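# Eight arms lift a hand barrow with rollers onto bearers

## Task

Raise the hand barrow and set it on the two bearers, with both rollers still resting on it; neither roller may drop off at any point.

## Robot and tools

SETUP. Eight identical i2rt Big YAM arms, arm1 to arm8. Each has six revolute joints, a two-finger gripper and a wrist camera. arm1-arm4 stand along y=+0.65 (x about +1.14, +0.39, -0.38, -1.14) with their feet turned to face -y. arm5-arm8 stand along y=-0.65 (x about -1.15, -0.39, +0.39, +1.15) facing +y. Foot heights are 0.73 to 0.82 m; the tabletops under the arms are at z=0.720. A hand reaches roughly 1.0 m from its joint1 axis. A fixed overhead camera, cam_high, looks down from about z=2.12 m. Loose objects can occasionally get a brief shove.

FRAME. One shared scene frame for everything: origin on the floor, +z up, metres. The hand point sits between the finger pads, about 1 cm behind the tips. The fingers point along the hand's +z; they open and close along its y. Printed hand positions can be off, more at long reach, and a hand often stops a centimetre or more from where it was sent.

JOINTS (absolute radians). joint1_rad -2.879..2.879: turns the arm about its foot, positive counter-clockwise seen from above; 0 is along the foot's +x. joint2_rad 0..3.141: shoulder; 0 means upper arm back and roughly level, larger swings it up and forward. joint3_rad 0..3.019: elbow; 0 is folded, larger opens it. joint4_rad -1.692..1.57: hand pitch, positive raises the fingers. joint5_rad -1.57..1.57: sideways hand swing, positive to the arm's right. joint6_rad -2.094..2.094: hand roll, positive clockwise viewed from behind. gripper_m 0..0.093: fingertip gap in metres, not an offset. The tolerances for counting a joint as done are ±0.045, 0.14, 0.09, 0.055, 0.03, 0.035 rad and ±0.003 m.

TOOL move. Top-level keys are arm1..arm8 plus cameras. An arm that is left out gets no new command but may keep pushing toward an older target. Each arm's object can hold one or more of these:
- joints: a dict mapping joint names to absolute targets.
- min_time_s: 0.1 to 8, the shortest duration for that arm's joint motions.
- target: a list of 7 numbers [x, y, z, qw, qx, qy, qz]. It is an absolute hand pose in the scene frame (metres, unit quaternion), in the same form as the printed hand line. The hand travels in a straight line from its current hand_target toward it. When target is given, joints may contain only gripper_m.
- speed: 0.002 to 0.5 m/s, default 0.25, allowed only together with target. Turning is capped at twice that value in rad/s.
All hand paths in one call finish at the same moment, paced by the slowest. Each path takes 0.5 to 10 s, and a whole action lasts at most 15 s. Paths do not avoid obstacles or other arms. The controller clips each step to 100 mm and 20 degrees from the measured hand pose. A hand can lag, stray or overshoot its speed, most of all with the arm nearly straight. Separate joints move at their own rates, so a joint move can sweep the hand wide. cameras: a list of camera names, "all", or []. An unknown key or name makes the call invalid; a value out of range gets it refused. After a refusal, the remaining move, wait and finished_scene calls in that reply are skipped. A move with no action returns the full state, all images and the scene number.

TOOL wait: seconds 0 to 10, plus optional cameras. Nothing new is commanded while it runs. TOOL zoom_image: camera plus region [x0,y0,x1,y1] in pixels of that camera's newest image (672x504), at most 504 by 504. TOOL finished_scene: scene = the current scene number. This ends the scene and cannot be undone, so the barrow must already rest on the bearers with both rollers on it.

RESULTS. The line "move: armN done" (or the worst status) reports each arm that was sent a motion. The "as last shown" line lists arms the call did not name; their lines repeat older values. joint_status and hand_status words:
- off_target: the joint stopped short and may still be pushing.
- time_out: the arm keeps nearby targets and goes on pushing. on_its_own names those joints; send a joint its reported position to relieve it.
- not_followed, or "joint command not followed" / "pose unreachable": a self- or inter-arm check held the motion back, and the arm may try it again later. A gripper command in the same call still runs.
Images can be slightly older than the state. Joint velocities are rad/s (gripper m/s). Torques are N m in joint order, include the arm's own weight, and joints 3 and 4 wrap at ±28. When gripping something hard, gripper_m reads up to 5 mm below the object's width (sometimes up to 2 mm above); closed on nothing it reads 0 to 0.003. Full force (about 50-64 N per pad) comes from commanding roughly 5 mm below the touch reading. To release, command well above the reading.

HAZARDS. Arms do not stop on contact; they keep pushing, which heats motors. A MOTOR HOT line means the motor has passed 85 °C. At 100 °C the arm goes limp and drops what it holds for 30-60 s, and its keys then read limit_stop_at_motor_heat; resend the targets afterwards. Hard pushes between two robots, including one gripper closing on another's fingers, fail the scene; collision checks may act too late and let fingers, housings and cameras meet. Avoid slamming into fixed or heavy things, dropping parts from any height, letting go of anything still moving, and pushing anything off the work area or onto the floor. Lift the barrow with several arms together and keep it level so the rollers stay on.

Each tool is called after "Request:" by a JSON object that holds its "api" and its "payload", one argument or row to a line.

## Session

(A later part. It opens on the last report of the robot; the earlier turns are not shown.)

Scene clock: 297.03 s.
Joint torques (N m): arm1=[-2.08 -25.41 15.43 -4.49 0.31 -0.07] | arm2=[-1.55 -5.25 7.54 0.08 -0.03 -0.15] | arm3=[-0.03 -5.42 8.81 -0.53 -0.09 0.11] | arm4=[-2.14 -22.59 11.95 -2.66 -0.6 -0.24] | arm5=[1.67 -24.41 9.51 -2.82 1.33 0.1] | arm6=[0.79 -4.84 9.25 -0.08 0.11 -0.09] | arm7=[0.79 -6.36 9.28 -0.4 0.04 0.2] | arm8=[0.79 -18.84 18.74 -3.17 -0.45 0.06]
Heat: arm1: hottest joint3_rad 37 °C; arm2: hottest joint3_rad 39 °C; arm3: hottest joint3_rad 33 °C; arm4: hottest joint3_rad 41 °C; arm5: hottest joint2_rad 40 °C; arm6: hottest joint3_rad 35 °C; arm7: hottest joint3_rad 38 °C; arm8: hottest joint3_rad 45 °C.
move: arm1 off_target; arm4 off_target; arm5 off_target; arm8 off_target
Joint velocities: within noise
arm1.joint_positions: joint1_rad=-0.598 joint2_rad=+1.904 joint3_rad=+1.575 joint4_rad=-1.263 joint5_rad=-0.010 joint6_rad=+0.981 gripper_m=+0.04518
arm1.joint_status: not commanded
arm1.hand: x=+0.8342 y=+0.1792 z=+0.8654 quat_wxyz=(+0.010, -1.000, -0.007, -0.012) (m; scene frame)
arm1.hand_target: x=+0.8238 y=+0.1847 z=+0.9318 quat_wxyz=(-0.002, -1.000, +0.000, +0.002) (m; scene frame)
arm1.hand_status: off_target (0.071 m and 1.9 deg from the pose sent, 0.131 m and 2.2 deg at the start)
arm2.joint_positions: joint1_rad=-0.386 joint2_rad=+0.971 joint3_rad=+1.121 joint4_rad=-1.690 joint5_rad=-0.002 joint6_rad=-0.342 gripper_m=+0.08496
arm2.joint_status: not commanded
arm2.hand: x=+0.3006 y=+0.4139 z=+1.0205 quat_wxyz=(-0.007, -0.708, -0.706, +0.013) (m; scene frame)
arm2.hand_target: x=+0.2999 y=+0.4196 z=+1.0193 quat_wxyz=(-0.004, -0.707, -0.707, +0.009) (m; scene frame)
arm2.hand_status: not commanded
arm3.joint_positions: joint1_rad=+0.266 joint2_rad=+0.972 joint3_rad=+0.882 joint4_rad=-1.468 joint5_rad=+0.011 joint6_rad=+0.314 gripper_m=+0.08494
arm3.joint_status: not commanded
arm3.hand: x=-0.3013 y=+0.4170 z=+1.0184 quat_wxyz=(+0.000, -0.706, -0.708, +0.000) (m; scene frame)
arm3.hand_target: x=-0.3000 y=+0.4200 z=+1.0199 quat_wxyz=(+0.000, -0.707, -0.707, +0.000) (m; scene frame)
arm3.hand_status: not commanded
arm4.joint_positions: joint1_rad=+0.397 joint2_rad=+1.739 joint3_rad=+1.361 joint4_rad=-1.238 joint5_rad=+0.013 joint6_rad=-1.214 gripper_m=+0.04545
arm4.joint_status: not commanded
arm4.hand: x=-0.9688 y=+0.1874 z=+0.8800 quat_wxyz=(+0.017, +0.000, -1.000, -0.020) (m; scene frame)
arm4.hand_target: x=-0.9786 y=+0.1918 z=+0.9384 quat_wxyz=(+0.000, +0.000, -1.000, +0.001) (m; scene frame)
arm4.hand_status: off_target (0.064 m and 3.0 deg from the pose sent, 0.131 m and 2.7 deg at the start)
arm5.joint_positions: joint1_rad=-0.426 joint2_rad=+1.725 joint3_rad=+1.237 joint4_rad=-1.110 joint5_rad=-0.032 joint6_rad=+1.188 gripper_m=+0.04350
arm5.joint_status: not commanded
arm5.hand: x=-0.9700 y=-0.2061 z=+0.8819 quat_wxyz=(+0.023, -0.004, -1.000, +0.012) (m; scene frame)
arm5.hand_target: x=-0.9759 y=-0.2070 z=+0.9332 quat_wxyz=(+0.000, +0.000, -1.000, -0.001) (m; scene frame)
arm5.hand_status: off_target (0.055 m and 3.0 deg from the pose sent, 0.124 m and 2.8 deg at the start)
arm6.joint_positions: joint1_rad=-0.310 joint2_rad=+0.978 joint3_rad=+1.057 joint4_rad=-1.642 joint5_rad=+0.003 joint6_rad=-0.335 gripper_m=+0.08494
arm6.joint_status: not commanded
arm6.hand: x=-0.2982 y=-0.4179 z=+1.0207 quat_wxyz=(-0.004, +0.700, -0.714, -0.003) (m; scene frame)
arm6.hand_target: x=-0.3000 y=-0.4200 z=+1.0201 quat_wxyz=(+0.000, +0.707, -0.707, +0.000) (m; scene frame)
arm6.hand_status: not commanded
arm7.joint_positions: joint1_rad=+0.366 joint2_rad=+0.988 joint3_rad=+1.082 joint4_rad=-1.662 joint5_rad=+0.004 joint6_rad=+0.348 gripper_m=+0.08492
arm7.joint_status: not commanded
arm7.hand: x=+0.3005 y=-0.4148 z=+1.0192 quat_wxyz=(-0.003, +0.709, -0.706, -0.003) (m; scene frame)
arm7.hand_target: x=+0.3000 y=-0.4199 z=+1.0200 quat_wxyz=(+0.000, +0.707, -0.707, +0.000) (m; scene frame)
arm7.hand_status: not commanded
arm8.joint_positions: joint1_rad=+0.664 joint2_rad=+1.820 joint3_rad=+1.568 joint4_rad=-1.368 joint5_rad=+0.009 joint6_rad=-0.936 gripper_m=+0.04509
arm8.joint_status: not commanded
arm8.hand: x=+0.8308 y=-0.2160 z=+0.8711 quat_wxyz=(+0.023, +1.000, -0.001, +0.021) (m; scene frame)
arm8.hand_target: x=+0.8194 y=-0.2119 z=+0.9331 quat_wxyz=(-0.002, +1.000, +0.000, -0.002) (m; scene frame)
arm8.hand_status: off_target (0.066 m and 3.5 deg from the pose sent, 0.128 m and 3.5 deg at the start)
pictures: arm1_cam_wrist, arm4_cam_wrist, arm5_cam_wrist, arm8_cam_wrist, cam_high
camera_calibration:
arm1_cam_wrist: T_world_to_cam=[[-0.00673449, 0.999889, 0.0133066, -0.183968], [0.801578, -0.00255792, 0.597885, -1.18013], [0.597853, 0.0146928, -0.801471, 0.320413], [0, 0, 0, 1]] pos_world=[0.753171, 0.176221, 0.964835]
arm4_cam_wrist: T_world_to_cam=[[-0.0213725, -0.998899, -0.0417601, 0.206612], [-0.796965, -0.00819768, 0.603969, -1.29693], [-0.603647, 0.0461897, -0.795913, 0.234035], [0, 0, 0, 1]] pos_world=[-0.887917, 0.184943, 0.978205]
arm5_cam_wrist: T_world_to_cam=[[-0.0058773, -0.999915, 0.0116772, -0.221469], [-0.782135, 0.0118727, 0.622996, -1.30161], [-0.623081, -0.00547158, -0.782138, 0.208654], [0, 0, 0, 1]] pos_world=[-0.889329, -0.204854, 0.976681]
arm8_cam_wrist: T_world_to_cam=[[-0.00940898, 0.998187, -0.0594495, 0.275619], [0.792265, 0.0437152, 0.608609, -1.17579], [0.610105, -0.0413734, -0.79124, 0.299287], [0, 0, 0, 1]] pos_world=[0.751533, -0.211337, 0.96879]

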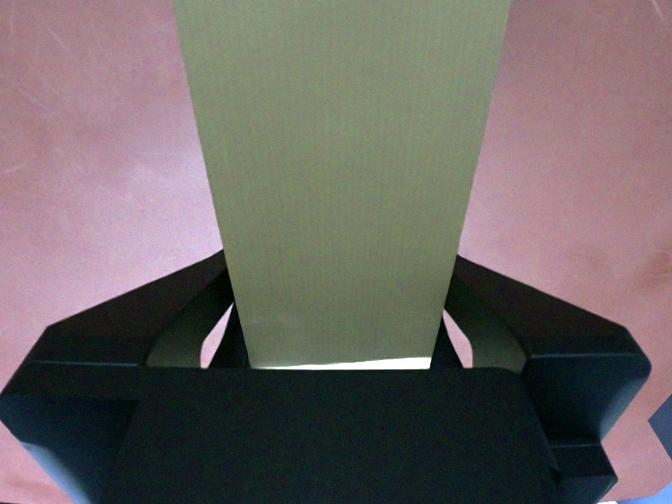

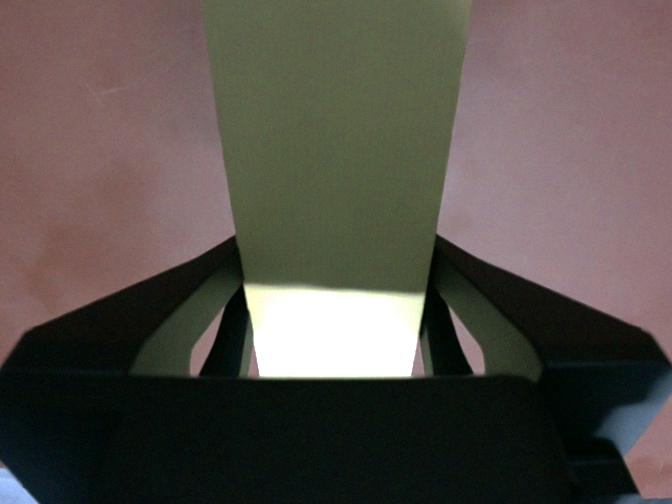

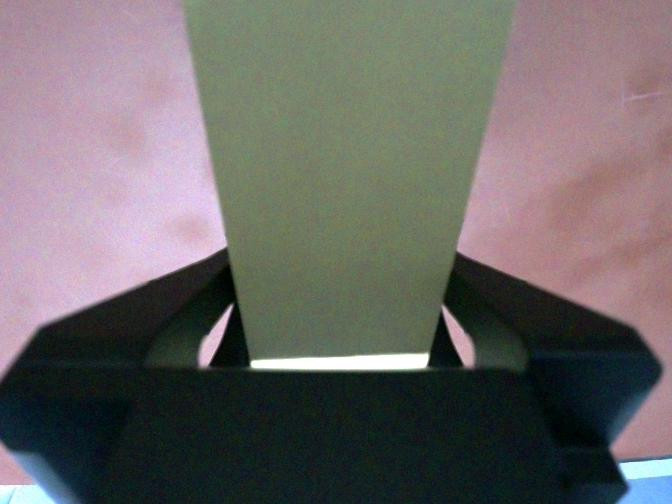

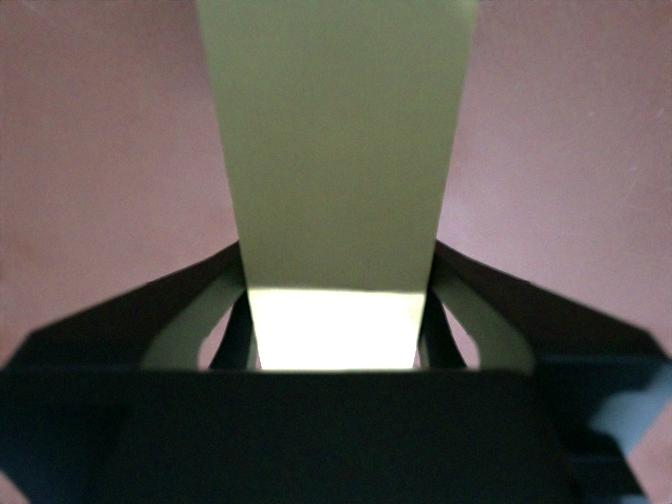

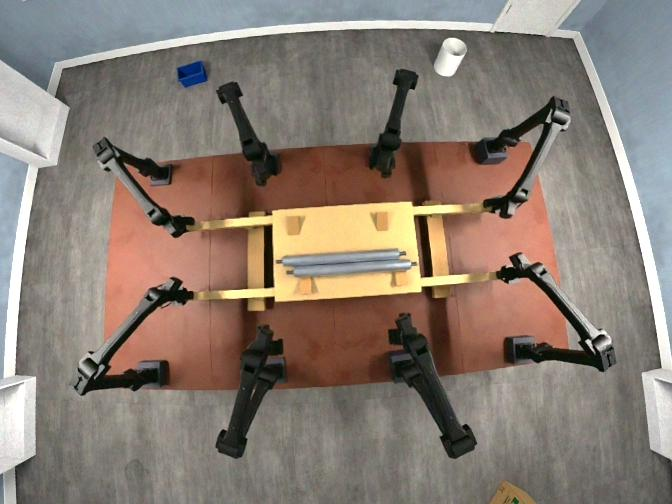

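Request:
{"api": "move", "payload": {
  "arm1": {"target": [0.811, 0.183, 0.930, 0, 1, 0, 0], "speed": 0.04},
  "arm4": {"target": [-0.991, 0.191, 0.924, 0, 0, 1, 0], "speed": 0.04},
  "arm5": {"target": [-0.988, -0.2065, 0.918, 0, 0, 1, 0], "speed": 0.04},
  "arm8": {"target": [0.806, -0.209, 0.929, 0, 1, 0, 0], "speed": 0.04},
  "cameras": ["cam_high"]
}}

Request:
{"api": "zoom_image", "payload": {
  "camera": "cam_high",
  "region": [390, 190, 510, 310]
}}

Request:
{"api": "zoom_image", "payload": {
  "camera": "cam_high",
  "region": [160, 190, 280, 320]
}}

Scene clock: 302.57 s.
Joint torques (N m): arm1=[-2.14 -26.17 14.89 -4.36 0.33 -0.07] | arm2=[-1.61 -5.25 7.53 0.06 -0.03 -0.15] | arm3=[-0.03 -5.42 8.81 -0.5 -0.08 0.11] | arm4=[-2.14 -22.07 10.43 -1.91 -0.58 -0.24] | arm5=[1.73 -23.36 8.65 -2.28 1.32 0.09] | arm6=[0.79 -4.78 9.22 -0.09 0.11 -0.08] | arm7=[0.73 -6.3 9.4 -0.44 0 0.19] | arm8=[0.62 -19.37 18.1 -2.93 -0.51 0.05]
Heat: arm1: hottest joint3_rad 38 °C; arm2: hottest joint3_rad 39 °C; arm3: hottest joint3_rad 33 °C; arm4: hottest joint3_rad 41 °C; arm5: hottest joint2_rad 39 °C; arm6: hottest joint3_rad 35 °C; arm7: hottest joint3_rad 38 °C; arm8: hottest joint3_rad 45 °C.
move: arm1 off_target; arm4 off_target; arm5 off_target; arm8 off_target
Joint velocities: within noise
arm1.joint_positions: joint1_rad=-0.616 joint2_rad=+1.926 joint3_rad=+1.597 joint4_rad=-1.263 joint5_rad=-0.010 joint6_rad=+0.963 gripper_m=+0.04518
arm1.joint_status: not commanded
arm1.hand: x=+0.8218 y=+0.1790 z=+0.8608 quat_wxyz=(+0.010, -1.000, -0.007, -0.012) (m; scene frame)
arm1.hand_target: x=+0.8126 y=+0.1845 z=+0.9268 quat_wxyz=(-0.002, -1.000, +0.000, +0.002) (m; scene frame)
arm1.hand_status: off_target (0.070 m and 1.9 deg from the pose sent, 0.069 m and 1.9 deg at the start)
arm2, arm3, arm6, arm7: as last shown
arm4.joint_positions: joint1_rad=+0.374 joint2_rad=+1.738 joint3_rad=+1.333 joint4_rad=-1.212 joint5_rad=+0.013 joint6_rad=-1.237 gripper_m=+0.04545
arm4.joint_status: not commanded
arm4.hand: x=-0.9814 y=+0.1878 z=+0.8705 quat_wxyz=(+0.017, +0.000, -1.000, -0.021) (m; scene frame)
arm4.hand_target: x=-0.9905 y=+0.1915 z=+0.9203 quat_wxyz=(+0.001, +0.000, -1.000, +0.001) (m; scene frame)
arm4.hand_status: off_target (0.054 m and 3.0 deg from the pose sent, 0.049 m and 3.0 deg at the start)
arm5.joint_positions: joint1_rad=-0.402 joint2_rad=+1.725 joint3_rad=+1.207 joint4_rad=-1.076 joint5_rad=-0.032 joint6_rad=+1.213 gripper_m=+0.04350
arm5.joint_status: not commanded
arm5.hand: x=-0.9826 y=-0.2060 z=+0.8721 quat_wxyz=(+0.022, -0.003, -1.000, +0.011) (m; scene frame)
arm5.hand_target: x=-0.9878 y=-0.2068 z=+0.9151 quat_wxyz=(+0.001, +0.000, -1.000, -0.001) (m; scene frame)
arm5.hand_status: off_target (0.046 m and 2.8 deg from the pose sent, 0.040 m and 3.0 deg at the start)
arm8.joint_positions: joint1_rad=+0.682 joint2_rad=+1.843 joint3_rad=+1.589 joint4_rad=-1.368 joint5_rad=+0.011 joint6_rad=-0.919 gripper_m=+0.04509
arm8.joint_status: not commanded
arm8.hand: x=+0.8193 y=-0.2155 z=+0.8662 quat_wxyz=(+0.023, +0.999, -0.001, +0.023) (m; scene frame)
arm8.hand_target: x=+0.8083 y=-0.2116 z=+0.9272 quat_wxyz=(-0.001, +1.000, +0.000, -0.001) (m; scene frame)
arm8.hand_status: off_target (0.065 m and 3.7 deg from the pose sent, 0.063 m and 3.5 deg at the start)
pictures: cam_high

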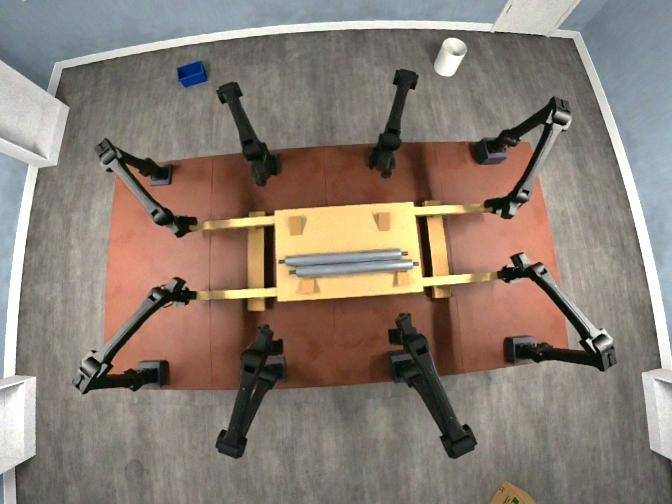

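Scaled by 4.200 from the camera's 672x504 image, which has a finer 960x720 frame.

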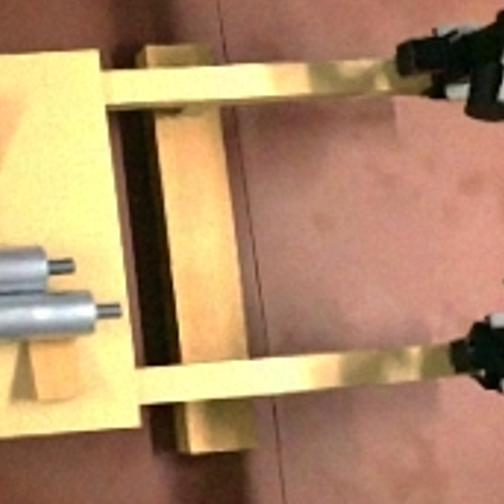

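Scaled by 3.877 from the camera's 672x504 image, which has a finer 960x720 frame.

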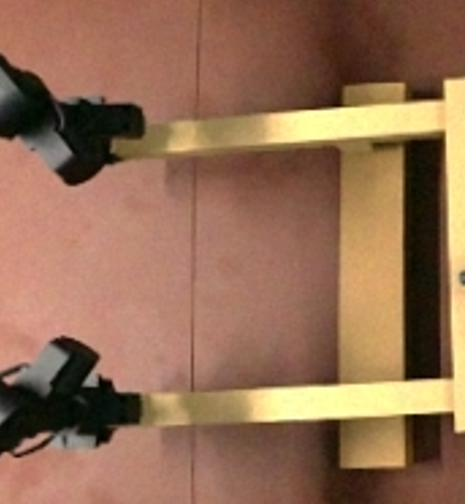

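Request:
{"api": "move", "payload": {
  "arm1": {"target": [0.796, 0.183, 0.914, 0, 1, 0, 0], "speed": 0.04},
  "arm4": {"target": [-1.006, 0.191, 0.903, 0, 0, 1, 0], "speed": 0.04},
  "arm5": {"target": [-1.003, -0.2065, 0.897, 0, 0, 1, 0], "speed": 0.04},
  "arm8": {"target": [0.791, -0.209, 0.912, 0, 1, 0, 0], "speed": 0.04},
  "cameras": ["cam_high"]
}}

Request:
{"api": "zoom_image", "payload": {
  "camera": "cam_high",
  "region": [390, 190, 510, 310]
}}

Request:
{"api": "zoom_image", "payload": {
  "camera": "cam_high",
  "region": [160, 190, 280, 320]
}}

Scene clock: 312.40 s.
Joint torques (N m): arm1=[-1.96 -25.93 13.65 -3.41 0.36 -0.1] | arm2=[-1.61 -5.25 7.54 0.06 -0.03 -0.16] | arm3=[-0.03 -5.48 8.8 -0.51 -0.08 0.11] | arm4=[-2.08 -21.36 9.44 -1.65 -0.39 -0.22] | arm5=[1.67 -22.12 8.35 -2.18 1.01 0.09] | arm6=[0.79 -4.72 9.24 -0.1 0.12 -0.08] | arm7=[0.91 -6.48 9.26 -0.35 0.03 0.19] | arm8=[0.73 -19.55 16.98 -2.44 -0.54 0.06]
Heat: arm1: hottest joint3_rad 39 °C; arm2: hottest joint3_rad 39 °C; arm3: hottest joint3_rad 33 °C; arm4: hottest joint3_rad 40 °C; arm5: hottest joint2_rad 38 °C; arm6: hottest joint3_rad 35 °C; arm7: hottest joint3_rad 38 °C; arm8: hottest joint3_rad 49 °C.
move: arm1 off_target; arm4 off_target; arm5 off_target; arm8 off_target
Joint velocities: within noise
arm1.joint_positions: joint1_rad=-0.638 joint2_rad=+1.959 joint3_rad=+1.620 joint4_rad=-1.263 joint5_rad=-0.011 joint6_rad=+0.940 gripper_m=+0.04518
arm1.joint_status: not commanded
arm1.hand: x=+0.8072 y=+0.1802 z=+0.8510 quat_wxyz=(+0.013, -1.000, -0.007, -0.015) (m; scene frame)
arm1.hand_target: x=+0.7975 y=+0.1842 z=+0.9112 quat_wxyz=(-0.001, -1.000, +0.000, +0.001) (m; scene frame)
arm1.hand_status: off_target (0.064 m and 2.4 deg from the pose sent, 0.059 m and 1.9 deg at the start)
arm2, arm3, arm6, arm7: as last shown
arm4.joint_positions: joint1_rad=+0.343 joint2_rad=+1.738 joint3_rad=+1.295 joint4_rad=-1.164 joint5_rad=+0.007 joint6_rad=-1.269 gripper_m=+0.04545
arm4.joint_status: not commanded
arm4.hand: x=-0.9960 y=+0.1867 z=+0.8577 quat_wxyz=(+0.012, +0.000, -1.000, -0.017) (m; scene frame)
arm4.hand_target: x=-1.0055 y=+0.1910 z=+0.9001 quat_wxyz=(+0.000, +0.000, -1.000, +0.001) (m; scene frame)
arm4.hand_status: off_target (0.047 m and 2.4 deg from the pose sent, 0.041 m and 3.0 deg at the start)
arm5.joint_positions: joint1_rad=-0.370 joint2_rad=+1.725 joint3_rad=+1.167 joint4_rad=-1.023 joint5_rad=-0.023 joint6_rad=+1.242 gripper_m=+0.04350
arm5.joint_status: not commanded
arm5.hand: x=-0.9968 y=-0.2064 z=+0.8587 quat_wxyz=(+0.015, -0.002, -1.000, +0.007) (m; scene frame)
arm5.hand_target: x=-1.0027 y=-0.2067 z=+0.8948 quat_wxyz=(+0.000, +0.000, -1.000, -0.001) (m; scene frame)
arm5.hand_status: off_target (0.039 m and 2.0 deg from the pose sent, 0.032 m and 2.8 deg at the start)
arm8.joint_positions: joint1_rad=+0.701 joint2_rad=+1.874 joint3_rad=+1.605 joint4_rad=-1.353 joint5_rad=+0.012 joint6_rad=-0.899 gripper_m=+0.04509
arm8.joint_status: not commanded
arm8.hand: x=+0.8052 y=-0.2146 z=+0.8554 quat_wxyz=(+0.022, +0.999, -0.002, +0.023) (m; scene frame)
arm8.hand_target: x=+0.7931 y=-0.2111 z=+0.9106 quat_wxyz=(-0.001, +1.000, +0.000, -0.001) (m; scene frame)
arm8.hand_status: off_target (0.059 m and 3.7 deg from the pose sent, 0.054 m and 3.7 deg at the start)
pictures: cam_high

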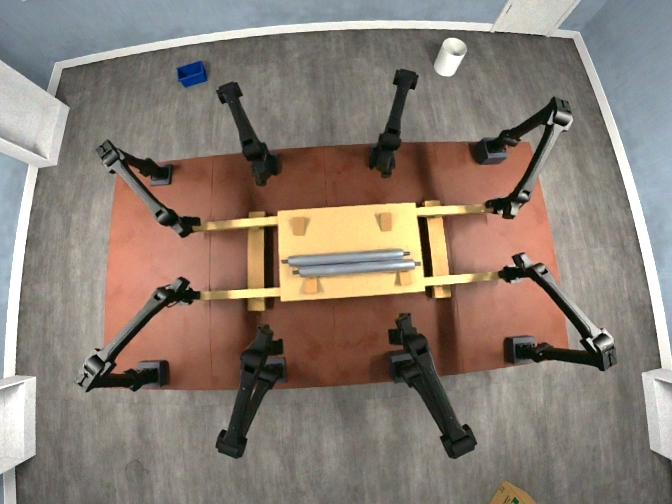

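Scaled by 4.200 from the camera's 672x504 image, which has a finer 960x720 frame.

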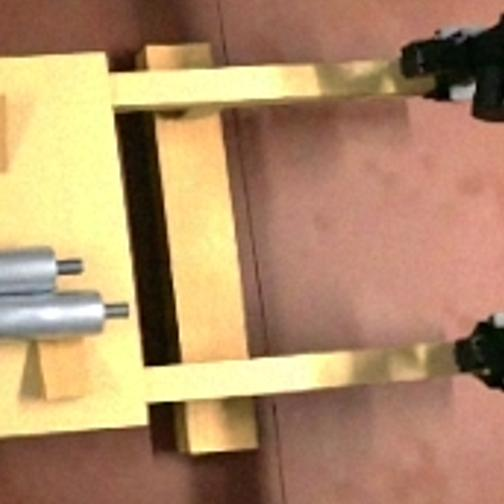

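Scaled by 3.877 from the camera's 672x504 image, which has a finer 960x720 frame.

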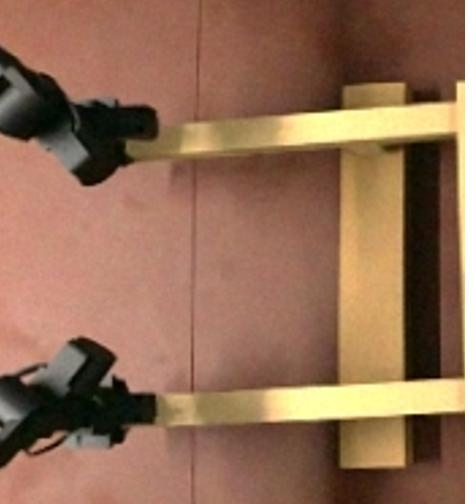

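Request:
{"api": "move", "payload": {
  "arm1": {"target": [0.791, 0.183, 0.894, 0, 1, 0, 0], "speed": 0.04},
  "arm4": {"target": [-1.011, 0.191, 0.882, 0, 0, 1, 0], "speed": 0.04},
  "arm5": {"target": [-1.008, -0.2065, 0.875, 0, 0, 1, 0], "speed": 0.04},
  "arm8": {"target": [0.786, -0.209, 0.892, 0, 1, 0, 0], "speed": 0.04},
  "cameras": ["cam_high"]
}}

Scene clock: 316.73 s.
Joint torques (N m): arm1=[-1.96 -25.47 12.14 -2.35 0.29 -0.05] | arm2=[-1.61 -5.19 7.53 0.08 -0.02 -0.15] | arm3=[-0.03 -5.42 8.81 -0.51 -0.08 0.11] | arm4=[-2.02 -20.01 9.03 -1.2 -0.2 -0.22] | arm5=[1.26 -21.42 7.32 -1.96 0.89 0.03] | arm6=[0.62 -4.66 9.26 -0.09 0.12 -0.08] | arm7=[0.73 -6.24 9.26 -0.42 0.03 0.19] | arm8=[0.67 -19.14 15.1 -1.65 -0.62 0.06]
Heat: arm1: hottest joint3_rad 39 °C; arm2: hottest joint3_rad 39 °C; arm3: hottest joint3_rad 33 °C; arm4: hottest joint3_rad 39 °C; arm5: hottest joint2_rad 38 °C; arm6: hottest joint3_rad 35 °C; arm7: hottest joint3_rad 38 °C; arm8: hottest joint3_rad 50 °C.
move: arm1 off_target; arm4 off_target; arm5 off_target; arm8 off_target
Joint velocities: arm1=[within noise] | arm2=[within noise] | arm3=[within noise] | arm4=[within noise] | arm5=[within noise] | arm6=[-0.044 0.005 -0.007 0.002 -0.022 -0.007 0] | arm7=[within noise] | arm8=[within noise]
arm1.joint_positions: joint1_rad=-0.646 joint2_rad=+1.970 joint3_rad=+1.621 joint4_rad=-1.251 joint5_rad=-0.010 joint6_rad=+0.933 gripper_m=+0.04518
arm1.joint_status: not commanded
arm1.hand: x=+0.8018 y=+0.1810 z=+0.8448 quat_wxyz=(+0.013, -1.000, -0.007, -0.014) (m; scene frame)
arm1.hand_target: x=+0.7920 y=+0.1838 z=+0.8925 quat_wxyz=(-0.001, -1.000, +0.000, +0.000) (m; scene frame)
arm1.hand_status: off_target (0.050 m and 2.3 deg from the pose sent, 0.046 m and 2.4 deg at the start)
arm2, arm3, arm6, arm7: as last shown
arm4.joint_positions: joint1_rad=+0.332 joint2_rad=+1.738 joint3_rad=+1.262 joint4_rad=-1.125 joint5_rad=+0.002 joint6_rad=-1.278 gripper_m=+0.04545
arm4.joint_status: not commanded
arm4.hand: x=-1.0013 y=+0.1895 z=+0.8464 quat_wxyz=(+0.008, +0.000, -1.000, -0.015) (m; scene frame)
arm4.hand_target: x=-1.0107 y=+0.1912 z=+0.8801 quat_wxyz=(+0.000, +0.000, -1.000, +0.000) (m; scene frame)
arm4.hand_status: off_target (0.037 m and 2.0 deg from the pose sent, 0.029 m and 2.4 deg at the start)
arm5.joint_positions: joint1_rad=-0.355 joint2_rad=+1.740 joint3_rad=+1.146 joint4_rad=-0.974 joint5_rad=-0.020 joint6_rad=+1.258 gripper_m=+0.04350
arm5.joint_status: not commanded
arm5.hand: x=-1.0025 y=-0.2034 z=+0.8450 quat_wxyz=(+0.012, -0.003, -1.000, +0.002) (m; scene frame)
arm5.hand_target: x=-1.0078 y=-0.2064 z=+0.8734 quat_wxyz=(+0.000, +0.000, -1.000, -0.001) (m; scene frame)
arm5.hand_status: off_target (0.031 m and 1.4 deg from the pose sent, 0.020 m and 2.0 deg at the start)
arm8.joint_positions: joint1_rad=+0.709 joint2_rad=+1.888 joint3_rad=+1.605 joint4_rad=-1.333 joint5_rad=+0.015 joint6_rad=-0.892 gripper_m=+0.04509
arm8.joint_status: not commanded
arm8.hand: x=+0.7993 y=-0.2132 z=+0.8476 quat_wxyz=(+0.018, +1.000, -0.001, +0.023) (m; scene frame)
arm8.hand_target: x=+0.7873 y=-0.2104 z=+0.8912 quat_wxyz=(+0.000, +1.000, +0.000, +0.000) (m; scene frame)
arm8.hand_status: off_target (0.047 m and 3.3 deg from the pose sent, 0.042 m and 3.6 deg at the start)
pictures: cam_high

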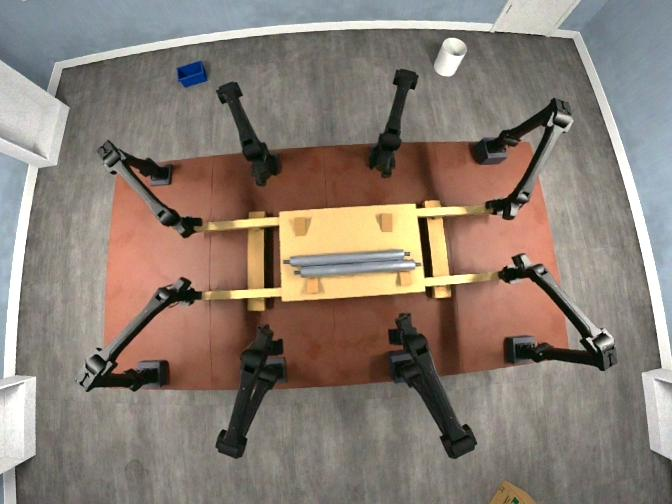

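Request:
{"api": "move", "payload": {
  "arm1": {"target": [0.791, 0.183, 0.874, 0, 1, 0, 0], "speed": 0.04},
  "arm4": {"target": [-1.011, 0.191, 0.862, 0, 0, 1, 0], "speed": 0.04},
  "arm5": {"target": [-1.008, -0.2065, 0.855, 0, 0, 1, 0], "speed": 0.04},
  "arm8": {"target": [0.786, -0.209, 0.872, 0, 1, 0, 0], "speed": 0.04},
  "cameras": ["cam_high"]
}}

Request:
{"api": "zoom_image", "payload": {
  "camera": "cam_high",
  "region": [390, 190, 510, 310]
}}

Request:
{"api": "zoom_image", "payload": {
  "camera": "cam_high",
  "region": [160, 190, 280, 320]
}}

Scene clock: 320.60 s.
Joint torques (N m): arm1=[-2.14 -24.06 9.89 -0.61 0.2 -0.04] | arm2=[-1.61 -5.25 7.54 0.06 -0.03 -0.15] | arm3=[-0.09 -5.42 8.81 -0.53 -0.08 0.11] | arm4=[-1.85 -18.32 7.27 0.12 -0.06 -0.2] | arm5=[1.32 -19.08 6.43 -0.69 0.82 0.03] | arm6=[0.73 -4.6 9.26 -0.09 0.11 -0.08] | arm7=[0.85 -6.42 9.24 -0.35 0.02 0.2] | arm8=[0.67 -18.2 12.44 -0.25 -0.69 0.06]
Heat: arm1: hottest joint3_rad 40 °C; arm2: hottest joint3_rad 39 °C; arm3: hottest joint3_rad 33 °C; arm4: hottest joint3_rad 39 °C; arm5: hottest joint2_rad 39 °C; arm6: hottest joint3_rad 35 °C; arm7: hottest joint3_rad 38 °C; arm8: hottest joint3_rad 51 °C.
move: arm1 off_target; arm4 off_target; arm5 off_target; arm8 off_target
Joint velocities: within noise
arm1.joint_positions: joint1_rad=-0.647 joint2_rad=+1.970 joint3_rad=+1.621 joint4_rad=-1.251 joint5_rad=-0.007 joint6_rad=+0.932 gripper_m=+0.04518
arm1.joint_status: not commanded
arm1.hand: x=+0.8010 y=+0.1815 z=+0.8448 quat_wxyz=(+0.014, -1.000, -0.007, -0.013) (m; scene frame)
arm1.hand_target: x=+0.7915 y=+0.1833 z=+0.8736 quat_wxyz=(+0.000, -1.000, +0.000, +0.000) (m; scene frame)
arm1.hand_status: off_target (0.031 m and 2.3 deg from the pose sent, 0.031 m and 2.3 deg at the start)
arm2, arm3, arm6, arm7: as last shown
arm4.joint_positions: joint1_rad=+0.329 joint2_rad=+1.736 joint3_rad=+1.256 joint4_rad=-1.114 joint5_rad=-0.002 joint6_rad=-1.281 gripper_m=+0.04545
arm4.joint_status: not commanded
arm4.hand: x=-1.0019 y=+0.1894 z=+0.8448 quat_wxyz=(+0.005, +0.000, -1.000, -0.013) (m; scene frame)
arm4.hand_target: x=-1.0108 y=+0.1910 z=+0.8613 quat_wxyz=(+0.000, +0.000, -1.000, +0.000) (m; scene frame)
arm4.hand_status: off_target (0.020 m and 1.6 deg from the pose sent, 0.018 m and 1.9 deg at the start)
arm5.joint_positions: joint1_rad=-0.354 joint2_rad=+1.741 joint3_rad=+1.136 joint4_rad=-0.958 joint5_rad=-0.018 joint6_rad=+1.259 gripper_m=+0.04350
arm5.joint_status: not commanded
arm5.hand: x=-1.0031 y=-0.2038 z=+0.8418 quat_wxyz=(+0.010, -0.003, -1.000, -0.001) (m; scene frame)
arm5.hand_target: x=-1.0079 y=-0.2064 z=+0.8546 quat_wxyz=(+0.000, +0.000, -1.000, +0.000) (m; scene frame)
arm5.hand_status: off_target (0.014 m and 1.2 deg from the pose sent, 0.012 m and 1.4 deg at the start)
arm8.joint_positions: joint1_rad=+0.709 joint2_rad=+1.891 joint3_rad=+1.605 joint4_rad=-1.325 joint5_rad=+0.016 joint6_rad=-0.892 gripper_m=+0.04509
arm8.joint_status: not commanded
arm8.hand: x=+0.7984 y=-0.2116 z=+0.8462 quat_wxyz=(+0.016, +1.000, -0.001, +0.022) (m; scene frame)
arm8.hand_target: x=+0.7867 y=-0.2095 z=+0.8719 quat_wxyz=(+0.000, +1.000, +0.000, +0.000) (m; scene frame)
arm8.hand_status: off_target (0.029 m and 3.1 deg from the pose sent, 0.028 m and 3.3 deg at the start)
pictures: cam_high

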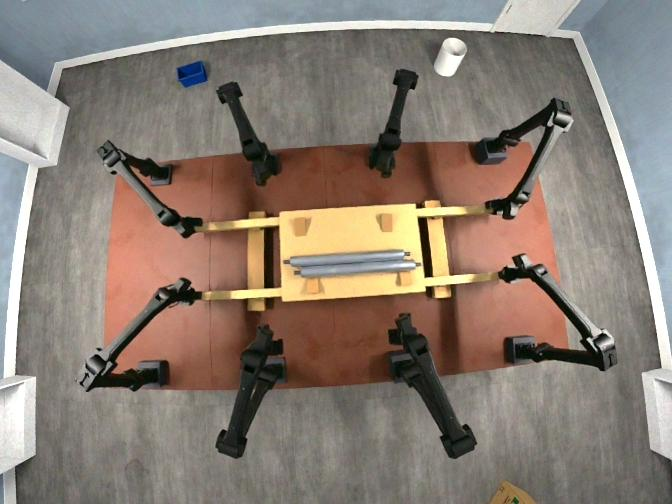

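Scaled by 4.200 from the camera's 672x504 image, which has a finer 960x720 frame.

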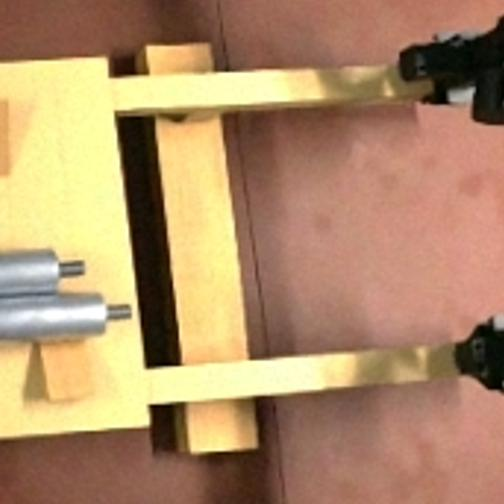

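Scaled by 3.877 from the camera's 672x504 image, which has a finer 960x720 frame.

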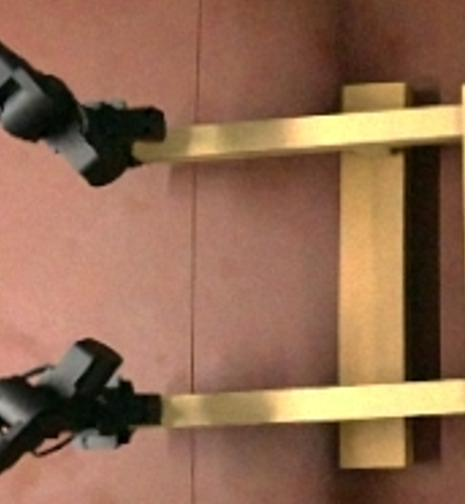

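Request:
{"api": "move", "payload": {
  "arm1": {"target": [0.797, 0.183, 0.854, 0, 1, 0, 0], "speed": 0.04},
  "arm4": {"target": [-1.006, 0.190, 0.846, 0, 0, 1, 0], "speed": 0.04},
  "arm5": {"target": [-1.006, -0.205, 0.840, 0, 0, 1, 0], "speed": 0.04},
  "arm8": {"target": [0.793, -0.210, 0.853, 0, 1, 0, 0], "speed": 0.04},
  "cameras": ["cam_high"]
}}

Scene clock: 324.77 s.
Joint torques (N m): arm1=[-1.32 -23.06 7.41 0.76 0.13 0.04] | arm2=[-1.55 -5.25 7.54 0.08 -0.03 -0.15] | arm3=[0.03 -5.42 8.8 -0.51 -0.08 0.11] | arm4=[-1.2 -16.26 6.54 0.92 -0.04 -0.11] | arm5=[1.03 -16.91 5.97 0.34 0.81 -0.01] | arm6=[0.73 -4.66 9.24 -0.09 0.11 -0.09] | arm7=[0.62 -6.36 9.29 -0.38 0.03 0.21] | arm8=[-0.03 -17.55 9.47 0.68 -0.5 -0.03]
Heat: arm1: hottest joint3_rad 39 °C; arm2: hottest joint3_rad 39 °C; arm3: hottest joint3_rad 33 °C; arm4: hottest joint3_rad 38 °C; arm5: hottest joint2_rad 40 °C; arm6: hottest joint3_rad 35 °C; arm7: hottest joint3_rad 38 °C; arm8: hottest joint3_rad 50 °C.
move: arm1 off_target; arm4 done; arm5 done; arm8 done
Joint velocities: within noise
arm1.joint_positions: joint1_rad=-0.647 joint2_rad=+1.965 joint3_rad=+1.609 joint4_rad=-1.231 joint5_rad=-0.005 joint6_rad=+0.932 gripper_m=+0.04518
arm1.joint_status: not commanded
arm1.hand: x=+0.8004 y=+0.1811 z=+0.8436 quat_wxyz=(+0.009, -1.000, -0.007, -0.009) (m; scene frame)
arm1.hand_target: x=+0.7971 y=+0.1830 z=+0.8538 quat_wxyz=(+0.000, -1.000, +0.000, +0.000) (m; scene frame)
arm1.hand_status: off_target (0.011 m and 1.6 deg from the pose sent, 0.010 m and 2.3 deg at the start)
arm2, arm3, arm6, arm7: as last shown
arm4.joint_positions: joint1_rad=+0.329 joint2_rad=+1.733 joint3_rad=+1.250 joint4_rad=-1.100 joint5_rad=-0.004 joint6_rad=-1.281 gripper_m=+0.04545
arm4.joint_status: not commanded
arm4.hand: x=-1.0013 y=+0.1880 z=+0.8441 quat_wxyz=(+0.003, +0.000, -1.000, -0.007) (m; scene frame)
arm4.hand_target: x=-1.0060 y=+0.1900 z=+0.8459 quat_wxyz=(+0.000, +0.000, -1.000, +0.000) (m; scene frame)
arm4.hand_status: done (0.005 m and 0.9 deg from the pose sent, 0.004 m and 1.6 deg at the start)
arm5.joint_positions: joint1_rad=-0.354 joint2_rad=+1.741 joint3_rad=+1.133 joint4_rad=-0.950 joint5_rad=-0.017 joint6_rad=+1.260 gripper_m=+0.04350
arm5.joint_status: not commanded
arm5.hand: x=-1.0028 y=-0.2032 z=+0.8410 quat_wxyz=(+0.009, -0.003, -1.000, -0.003) (m; scene frame)
arm5.hand_target: x=-1.0060 y=-0.2050 z=+0.8400 quat_wxyz=(+0.000, +0.000, -1.000, +0.000) (m; scene frame)
arm5.hand_status: done (0.004 m and 1.2 deg from the pose sent, 0.004 m and 1.2 deg at the start)
arm8.joint_positions: joint1_rad=+0.709 joint2_rad=+1.885 joint3_rad=+1.591 joint4_rad=-1.298 joint5_rad=+0.011 joint6_rad=-0.892 gripper_m=+0.04509
arm8.joint_status: not commanded
arm8.hand: x=+0.7967 y=-0.2109 z=+0.8439 quat_wxyz=(+0.010, +1.000, -0.002, +0.014) (m; scene frame)
arm8.hand_target: x=+0.7931 y=-0.2100 z=+0.8530 quat_wxyz=(+0.000, +1.000, +0.000, +0.000) (m; scene frame)
arm8.hand_status: done (0.010 m and 2.0 deg from the pose sent, 0.009 m and 3.1 deg at the start)
pictures: cam_high

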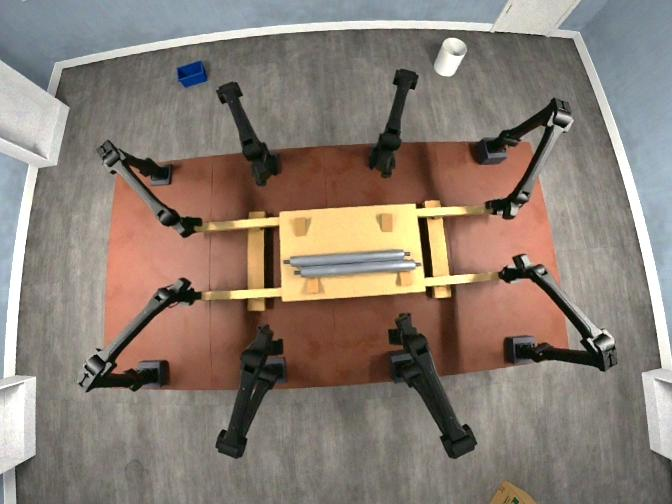

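Request:
{"api": "move", "payload": {
  "arm1": {"target": [0.799, 0.182, 0.840, 0, 1, 0, 0], "speed": 0.04},
  "arm4": {"target": [-1.003, 0.189, 0.839, 0, 0, 1, 0], "speed": 0.04},
  "arm5": {"target": [-1.004, -0.204, 0.834, 0, 0, 1, 0], "speed": 0.04},
  "arm8": {"target": [0.795, -0.2105, 0.839, 0, 1, 0, 0], "speed": 0.04}
}}

Request:
{"api": "move", "payload": {
  "arm1": {"joints": {"gripper_m": 0.05}},
  "arm4": {"joints": {"gripper_m": 0.05}},
  "arm5": {"joints": {"gripper_m": 0.05}},
  "arm8": {"joints": {"gripper_m": 0.05}},
  "cameras": ["cam_high", "arm1_cam_wrist", "arm8_cam_wrist"]
}}

Scene clock: 328.20 s.
Joint torques (N m): arm1=[-0.97 -21.36 6.78 1.39 0.01 0.07] | arm2=[-1.61 -5.25 7.53 0.06 -0.02 -0.16] | arm3=[-0.03 -5.48 8.81 -0.51 -0.08 0.11] | arm4=[-0.79 -15.27 6.37 1.4 -0.03 -0.06] | arm5=[0.85 -15.91 5.96 0.8 0.81 -0.04] | arm6=[0.79 -4.66 9.24 -0.09 0.11 -0.08] | arm7=[0.62 -6.3 9.31 -0.36 0.04 0.18] | arm8=[-0.15 -16.15 8.4 1.21 -0.22 -0.05]
Heat: arm1: hottest joint3_rad 39 °C; arm2: hottest joint3_rad 39 °C; arm3: hottest joint3_rad 33 °C; arm4: hottest joint3_rad 37 °C; arm5: hottest joint2_rad 40 °C; arm6: hottest joint3_rad 35 °C; arm7: hottest joint3_rad 38 °C; arm8: hottest joint3_rad 49 °C.
move: arm1 done; arm4 done; arm5 done; arm8 done
Joint velocities: within noise
arm1.joint_positions: joint1_rad=-0.646 joint2_rad=+1.959 joint3_rad=+1.599 joint4_rad=-1.215 joint5_rad=-0.001 joint6_rad=+0.932 gripper_m=+0.04514
arm1.joint_status: not commanded
arm1.hand: x=+0.8002 y=+0.1806 z=+0.8433 quat_wxyz=(+0.005, -1.000, -0.008, -0.003) (m; scene frame)
arm1.hand_target: x=+0.7990 y=+0.1819 z=+0.8400 quat_wxyz=(+0.000, -1.000, +0.000, +0.000) (m; scene frame)
arm1.hand_status: done (0.004 m and 1.1 deg from the pose sent, 0.004 m and 1.6 deg at the start)
arm2, arm3, arm6, arm7: as last shown
arm4.joint_positions: joint1_rad=+0.329 joint2_rad=+1.733 joint3_rad=+1.249 joint4_rad=-1.098 joint5_rad=-0.004 joint6_rad=-1.281 gripper_m=+0.04545
arm4.joint_status: not commanded
arm4.hand: x=-1.0013 y=+0.1880 z=+0.8439 quat_wxyz=(+0.003, +0.000, -1.000, -0.007) (m; scene frame)
arm4.hand_target: x=-1.0031 y=+0.1891 z=+0.8391 quat_wxyz=(+0.000, +0.000, -1.000, +0.000) (m; scene frame)
arm4.hand_status: done (0.005 m and 0.8 deg from the pose sent, 0.006 m and 0.9 deg at the start)
arm5.joint_positions: joint1_rad=-0.354 joint2_rad=+1.741 joint3_rad=+1.133 joint4_rad=-0.949 joint5_rad=-0.017 joint6_rad=+1.260 gripper_m=+0.04350
arm5.joint_status: not commanded
arm5.hand: x=-1.0028 y=-0.2033 z=+0.8407 quat_wxyz=(+0.009, -0.003, -1.000, -0.004) (m; scene frame)
arm5.hand_target: x=-1.0041 y=-0.2042 z=+0.8340 quat_wxyz=(+0.000, +0.000, -1.000, +0.000) (m; scene frame)
arm5.hand_status: done (0.007 m and 1.2 deg from the pose sent, 0.007 m and 1.2 deg at the start)
arm8.joint_positions: joint1_rad=+0.709 joint2_rad=+1.876 joint3_rad=+1.575 joint4_rad=-1.278 joint5_rad=+0.003 joint6_rad=-0.892 gripper_m=+0.04509
arm8.joint_status: not commanded
arm8.hand: x=+0.7958 y=-0.2120 z=+0.8433 quat_wxyz=(+0.007, +1.000, -0.002, +0.006) (m; scene frame)
arm8.hand_target: x=+0.7951 y=-0.2105 z=+0.8391 quat_wxyz=(+0.000, +1.000, +0.000, +0.000) (m; scene frame)
arm8.hand_status: done (0.005 m and 1.1 deg from the pose sent, 0.005 m and 2.0 deg at the start)
pictures: none

Scene clock: 328.83 s.
Joint torques (N m): arm1=[-1.14 -20.95 7.64 0.84 0 0.03] | arm2=[-1.61 -5.25 7.53 0.08 -0.03 -0.15] | arm3=[-0.03 -5.42 8.81 -0.53 -0.08 0.11] | arm4=[-0.79 -15.03 7.62 0.72 -0.03 -0.05] | arm5=[0.79 -15.85 5.98 0.58 0.11 -0.06] | arm6=[0.73 -4.72 9.25 -0.09 0.11 -0.09] | arm7=[0.5 -6.12 9.32 -0.42 0.01 0.19] | arm8=[-0.21 -16.09 9.52 0.38 -0.21 -0.04]
Heat: arm1: hottest joint3_rad 39 °C; arm2: hottest joint3_rad 39 °C; arm3: hottest joint3_rad 33 °C; arm4: hottest joint3_rad 37 °C; arm5: hottest joint2_rad 40 °C; arm6: hottest joint3_rad 35 °C; arm7: hottest joint3_rad 38 °C; arm8: hottest joint3_rad 49 °C.
move: arm1 done; arm4 done; arm5 done; arm8 done
Joint velocities: within noise
arm1.joint_positions: joint1_rad=-0.646 joint2_rad=+1.958 joint3_rad=+1.587 joint4_rad=-1.202 joint5_rad=-0.001 joint6_rad=+0.935 gripper_m=+0.04992
arm1.joint_status: all done
arm1.hand: x=+0.8011 y=+0.1818 z=+0.8394 quat_wxyz=(+0.004, -1.000, -0.006, -0.003) (m; scene frame)
arm1.hand_target: x=+0.7991 y=+0.1820 z=+0.8401 quat_wxyz=(+0.000, -1.000, +0.000, +0.000) (m; scene frame)
arm1.hand_status: not commanded
arm2, arm3, arm6, arm7: as last shown
arm4.joint_positions: joint1_rad=+0.329 joint2_rad=+1.731 joint3_rad=+1.235 joint4_rad=-1.078 joint5_rad=-0.004 joint6_rad=-1.281 gripper_m=+0.04990
arm4.joint_status: all done
arm4.hand: x=-1.0016 y=+0.1889 z=+0.8402 quat_wxyz=(+0.002, +0.000, -1.000, -0.003) (m; scene frame)
arm4.hand_target: x=-1.0031 y=+0.1890 z=+0.8392 quat_wxyz=(+0.000, +0.000, -1.000, +0.000) (m; scene frame)
arm4.hand_status: not commanded
arm5.joint_positions: joint1_rad=-0.353 joint2_rad=+1.741 joint3_rad=+1.133 joint4_rad=-0.943 joint5_rad=-0.001 joint6_rad=+1.260 gripper_m=+0.04995
arm5.joint_status: all done
arm5.hand: x=-1.0001 y=-0.2026 z=+0.8407 quat_wxyz=(+0.000, -0.002, -1.000, -0.004) (m; scene frame)
arm5.hand_target: x=-1.0040 y=-0.2042 z=+0.8340 quat_wxyz=(+0.000, +0.000, -1.000, +0.000) (m; scene frame)
arm5.hand_status: not commanded
arm8.joint_positions: joint1_rad=+0.709 joint2_rad=+1.875 joint3_rad=+1.562 joint4_rad=-1.256 joint5_rad=+0.003 joint6_rad=-0.892 gripper_m=+0.04993
arm8.joint_status: all done
arm8.hand: x=+0.7953 y=-0.2115 z=+0.8387 quat_wxyz=(+0.004, +1.000, -0.002, +0.003) (m; scene frame)
arm8.hand_target: x=+0.7951 y=-0.2105 z=+0.8391 quat_wxyz=(+0.000, +1.000, +0.000, +0.000) (m; scene frame)
arm8.hand_status: not commanded
pictures: arm1_cam_wrist, arm8_cam_wrist, cam_high
camera_calibration:
arm1_cam_wrist: T_world_to_cam=[[-0.00520799, 0.999983, 0.00270664, -0.178729], [0.811801, 0.00264742, 0.583928, -1.13549], [0.58391, 0.00523834, -0.811801, 0.3409], [0, 0, 0, 1]] pos_world=[0.721807, 0.179946, 0.940271]
arm8_cam_wrist: T_world_to_cam=[[-0.0100447, 0.999732, -0.0208804, 0.237267], [0.813202, 0.0203184, 0.581626, -1.12716], [0.581895, -0.0111377, -0.813188, 0.342872], [0, 0, 0, 1]] pos_world=[0.719474, -0.210483, 0.939358]

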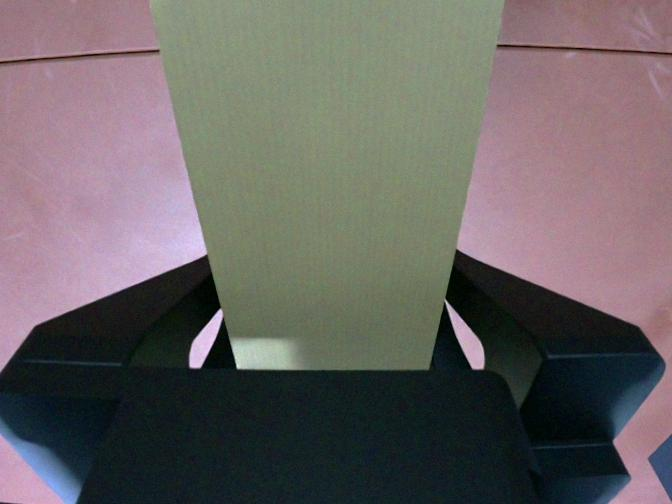

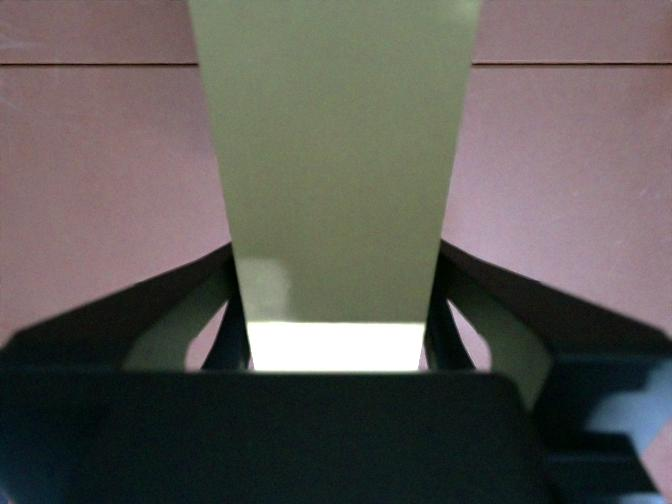

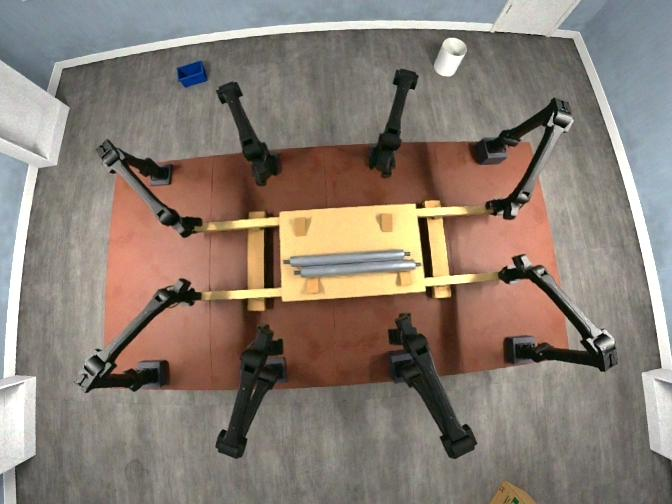

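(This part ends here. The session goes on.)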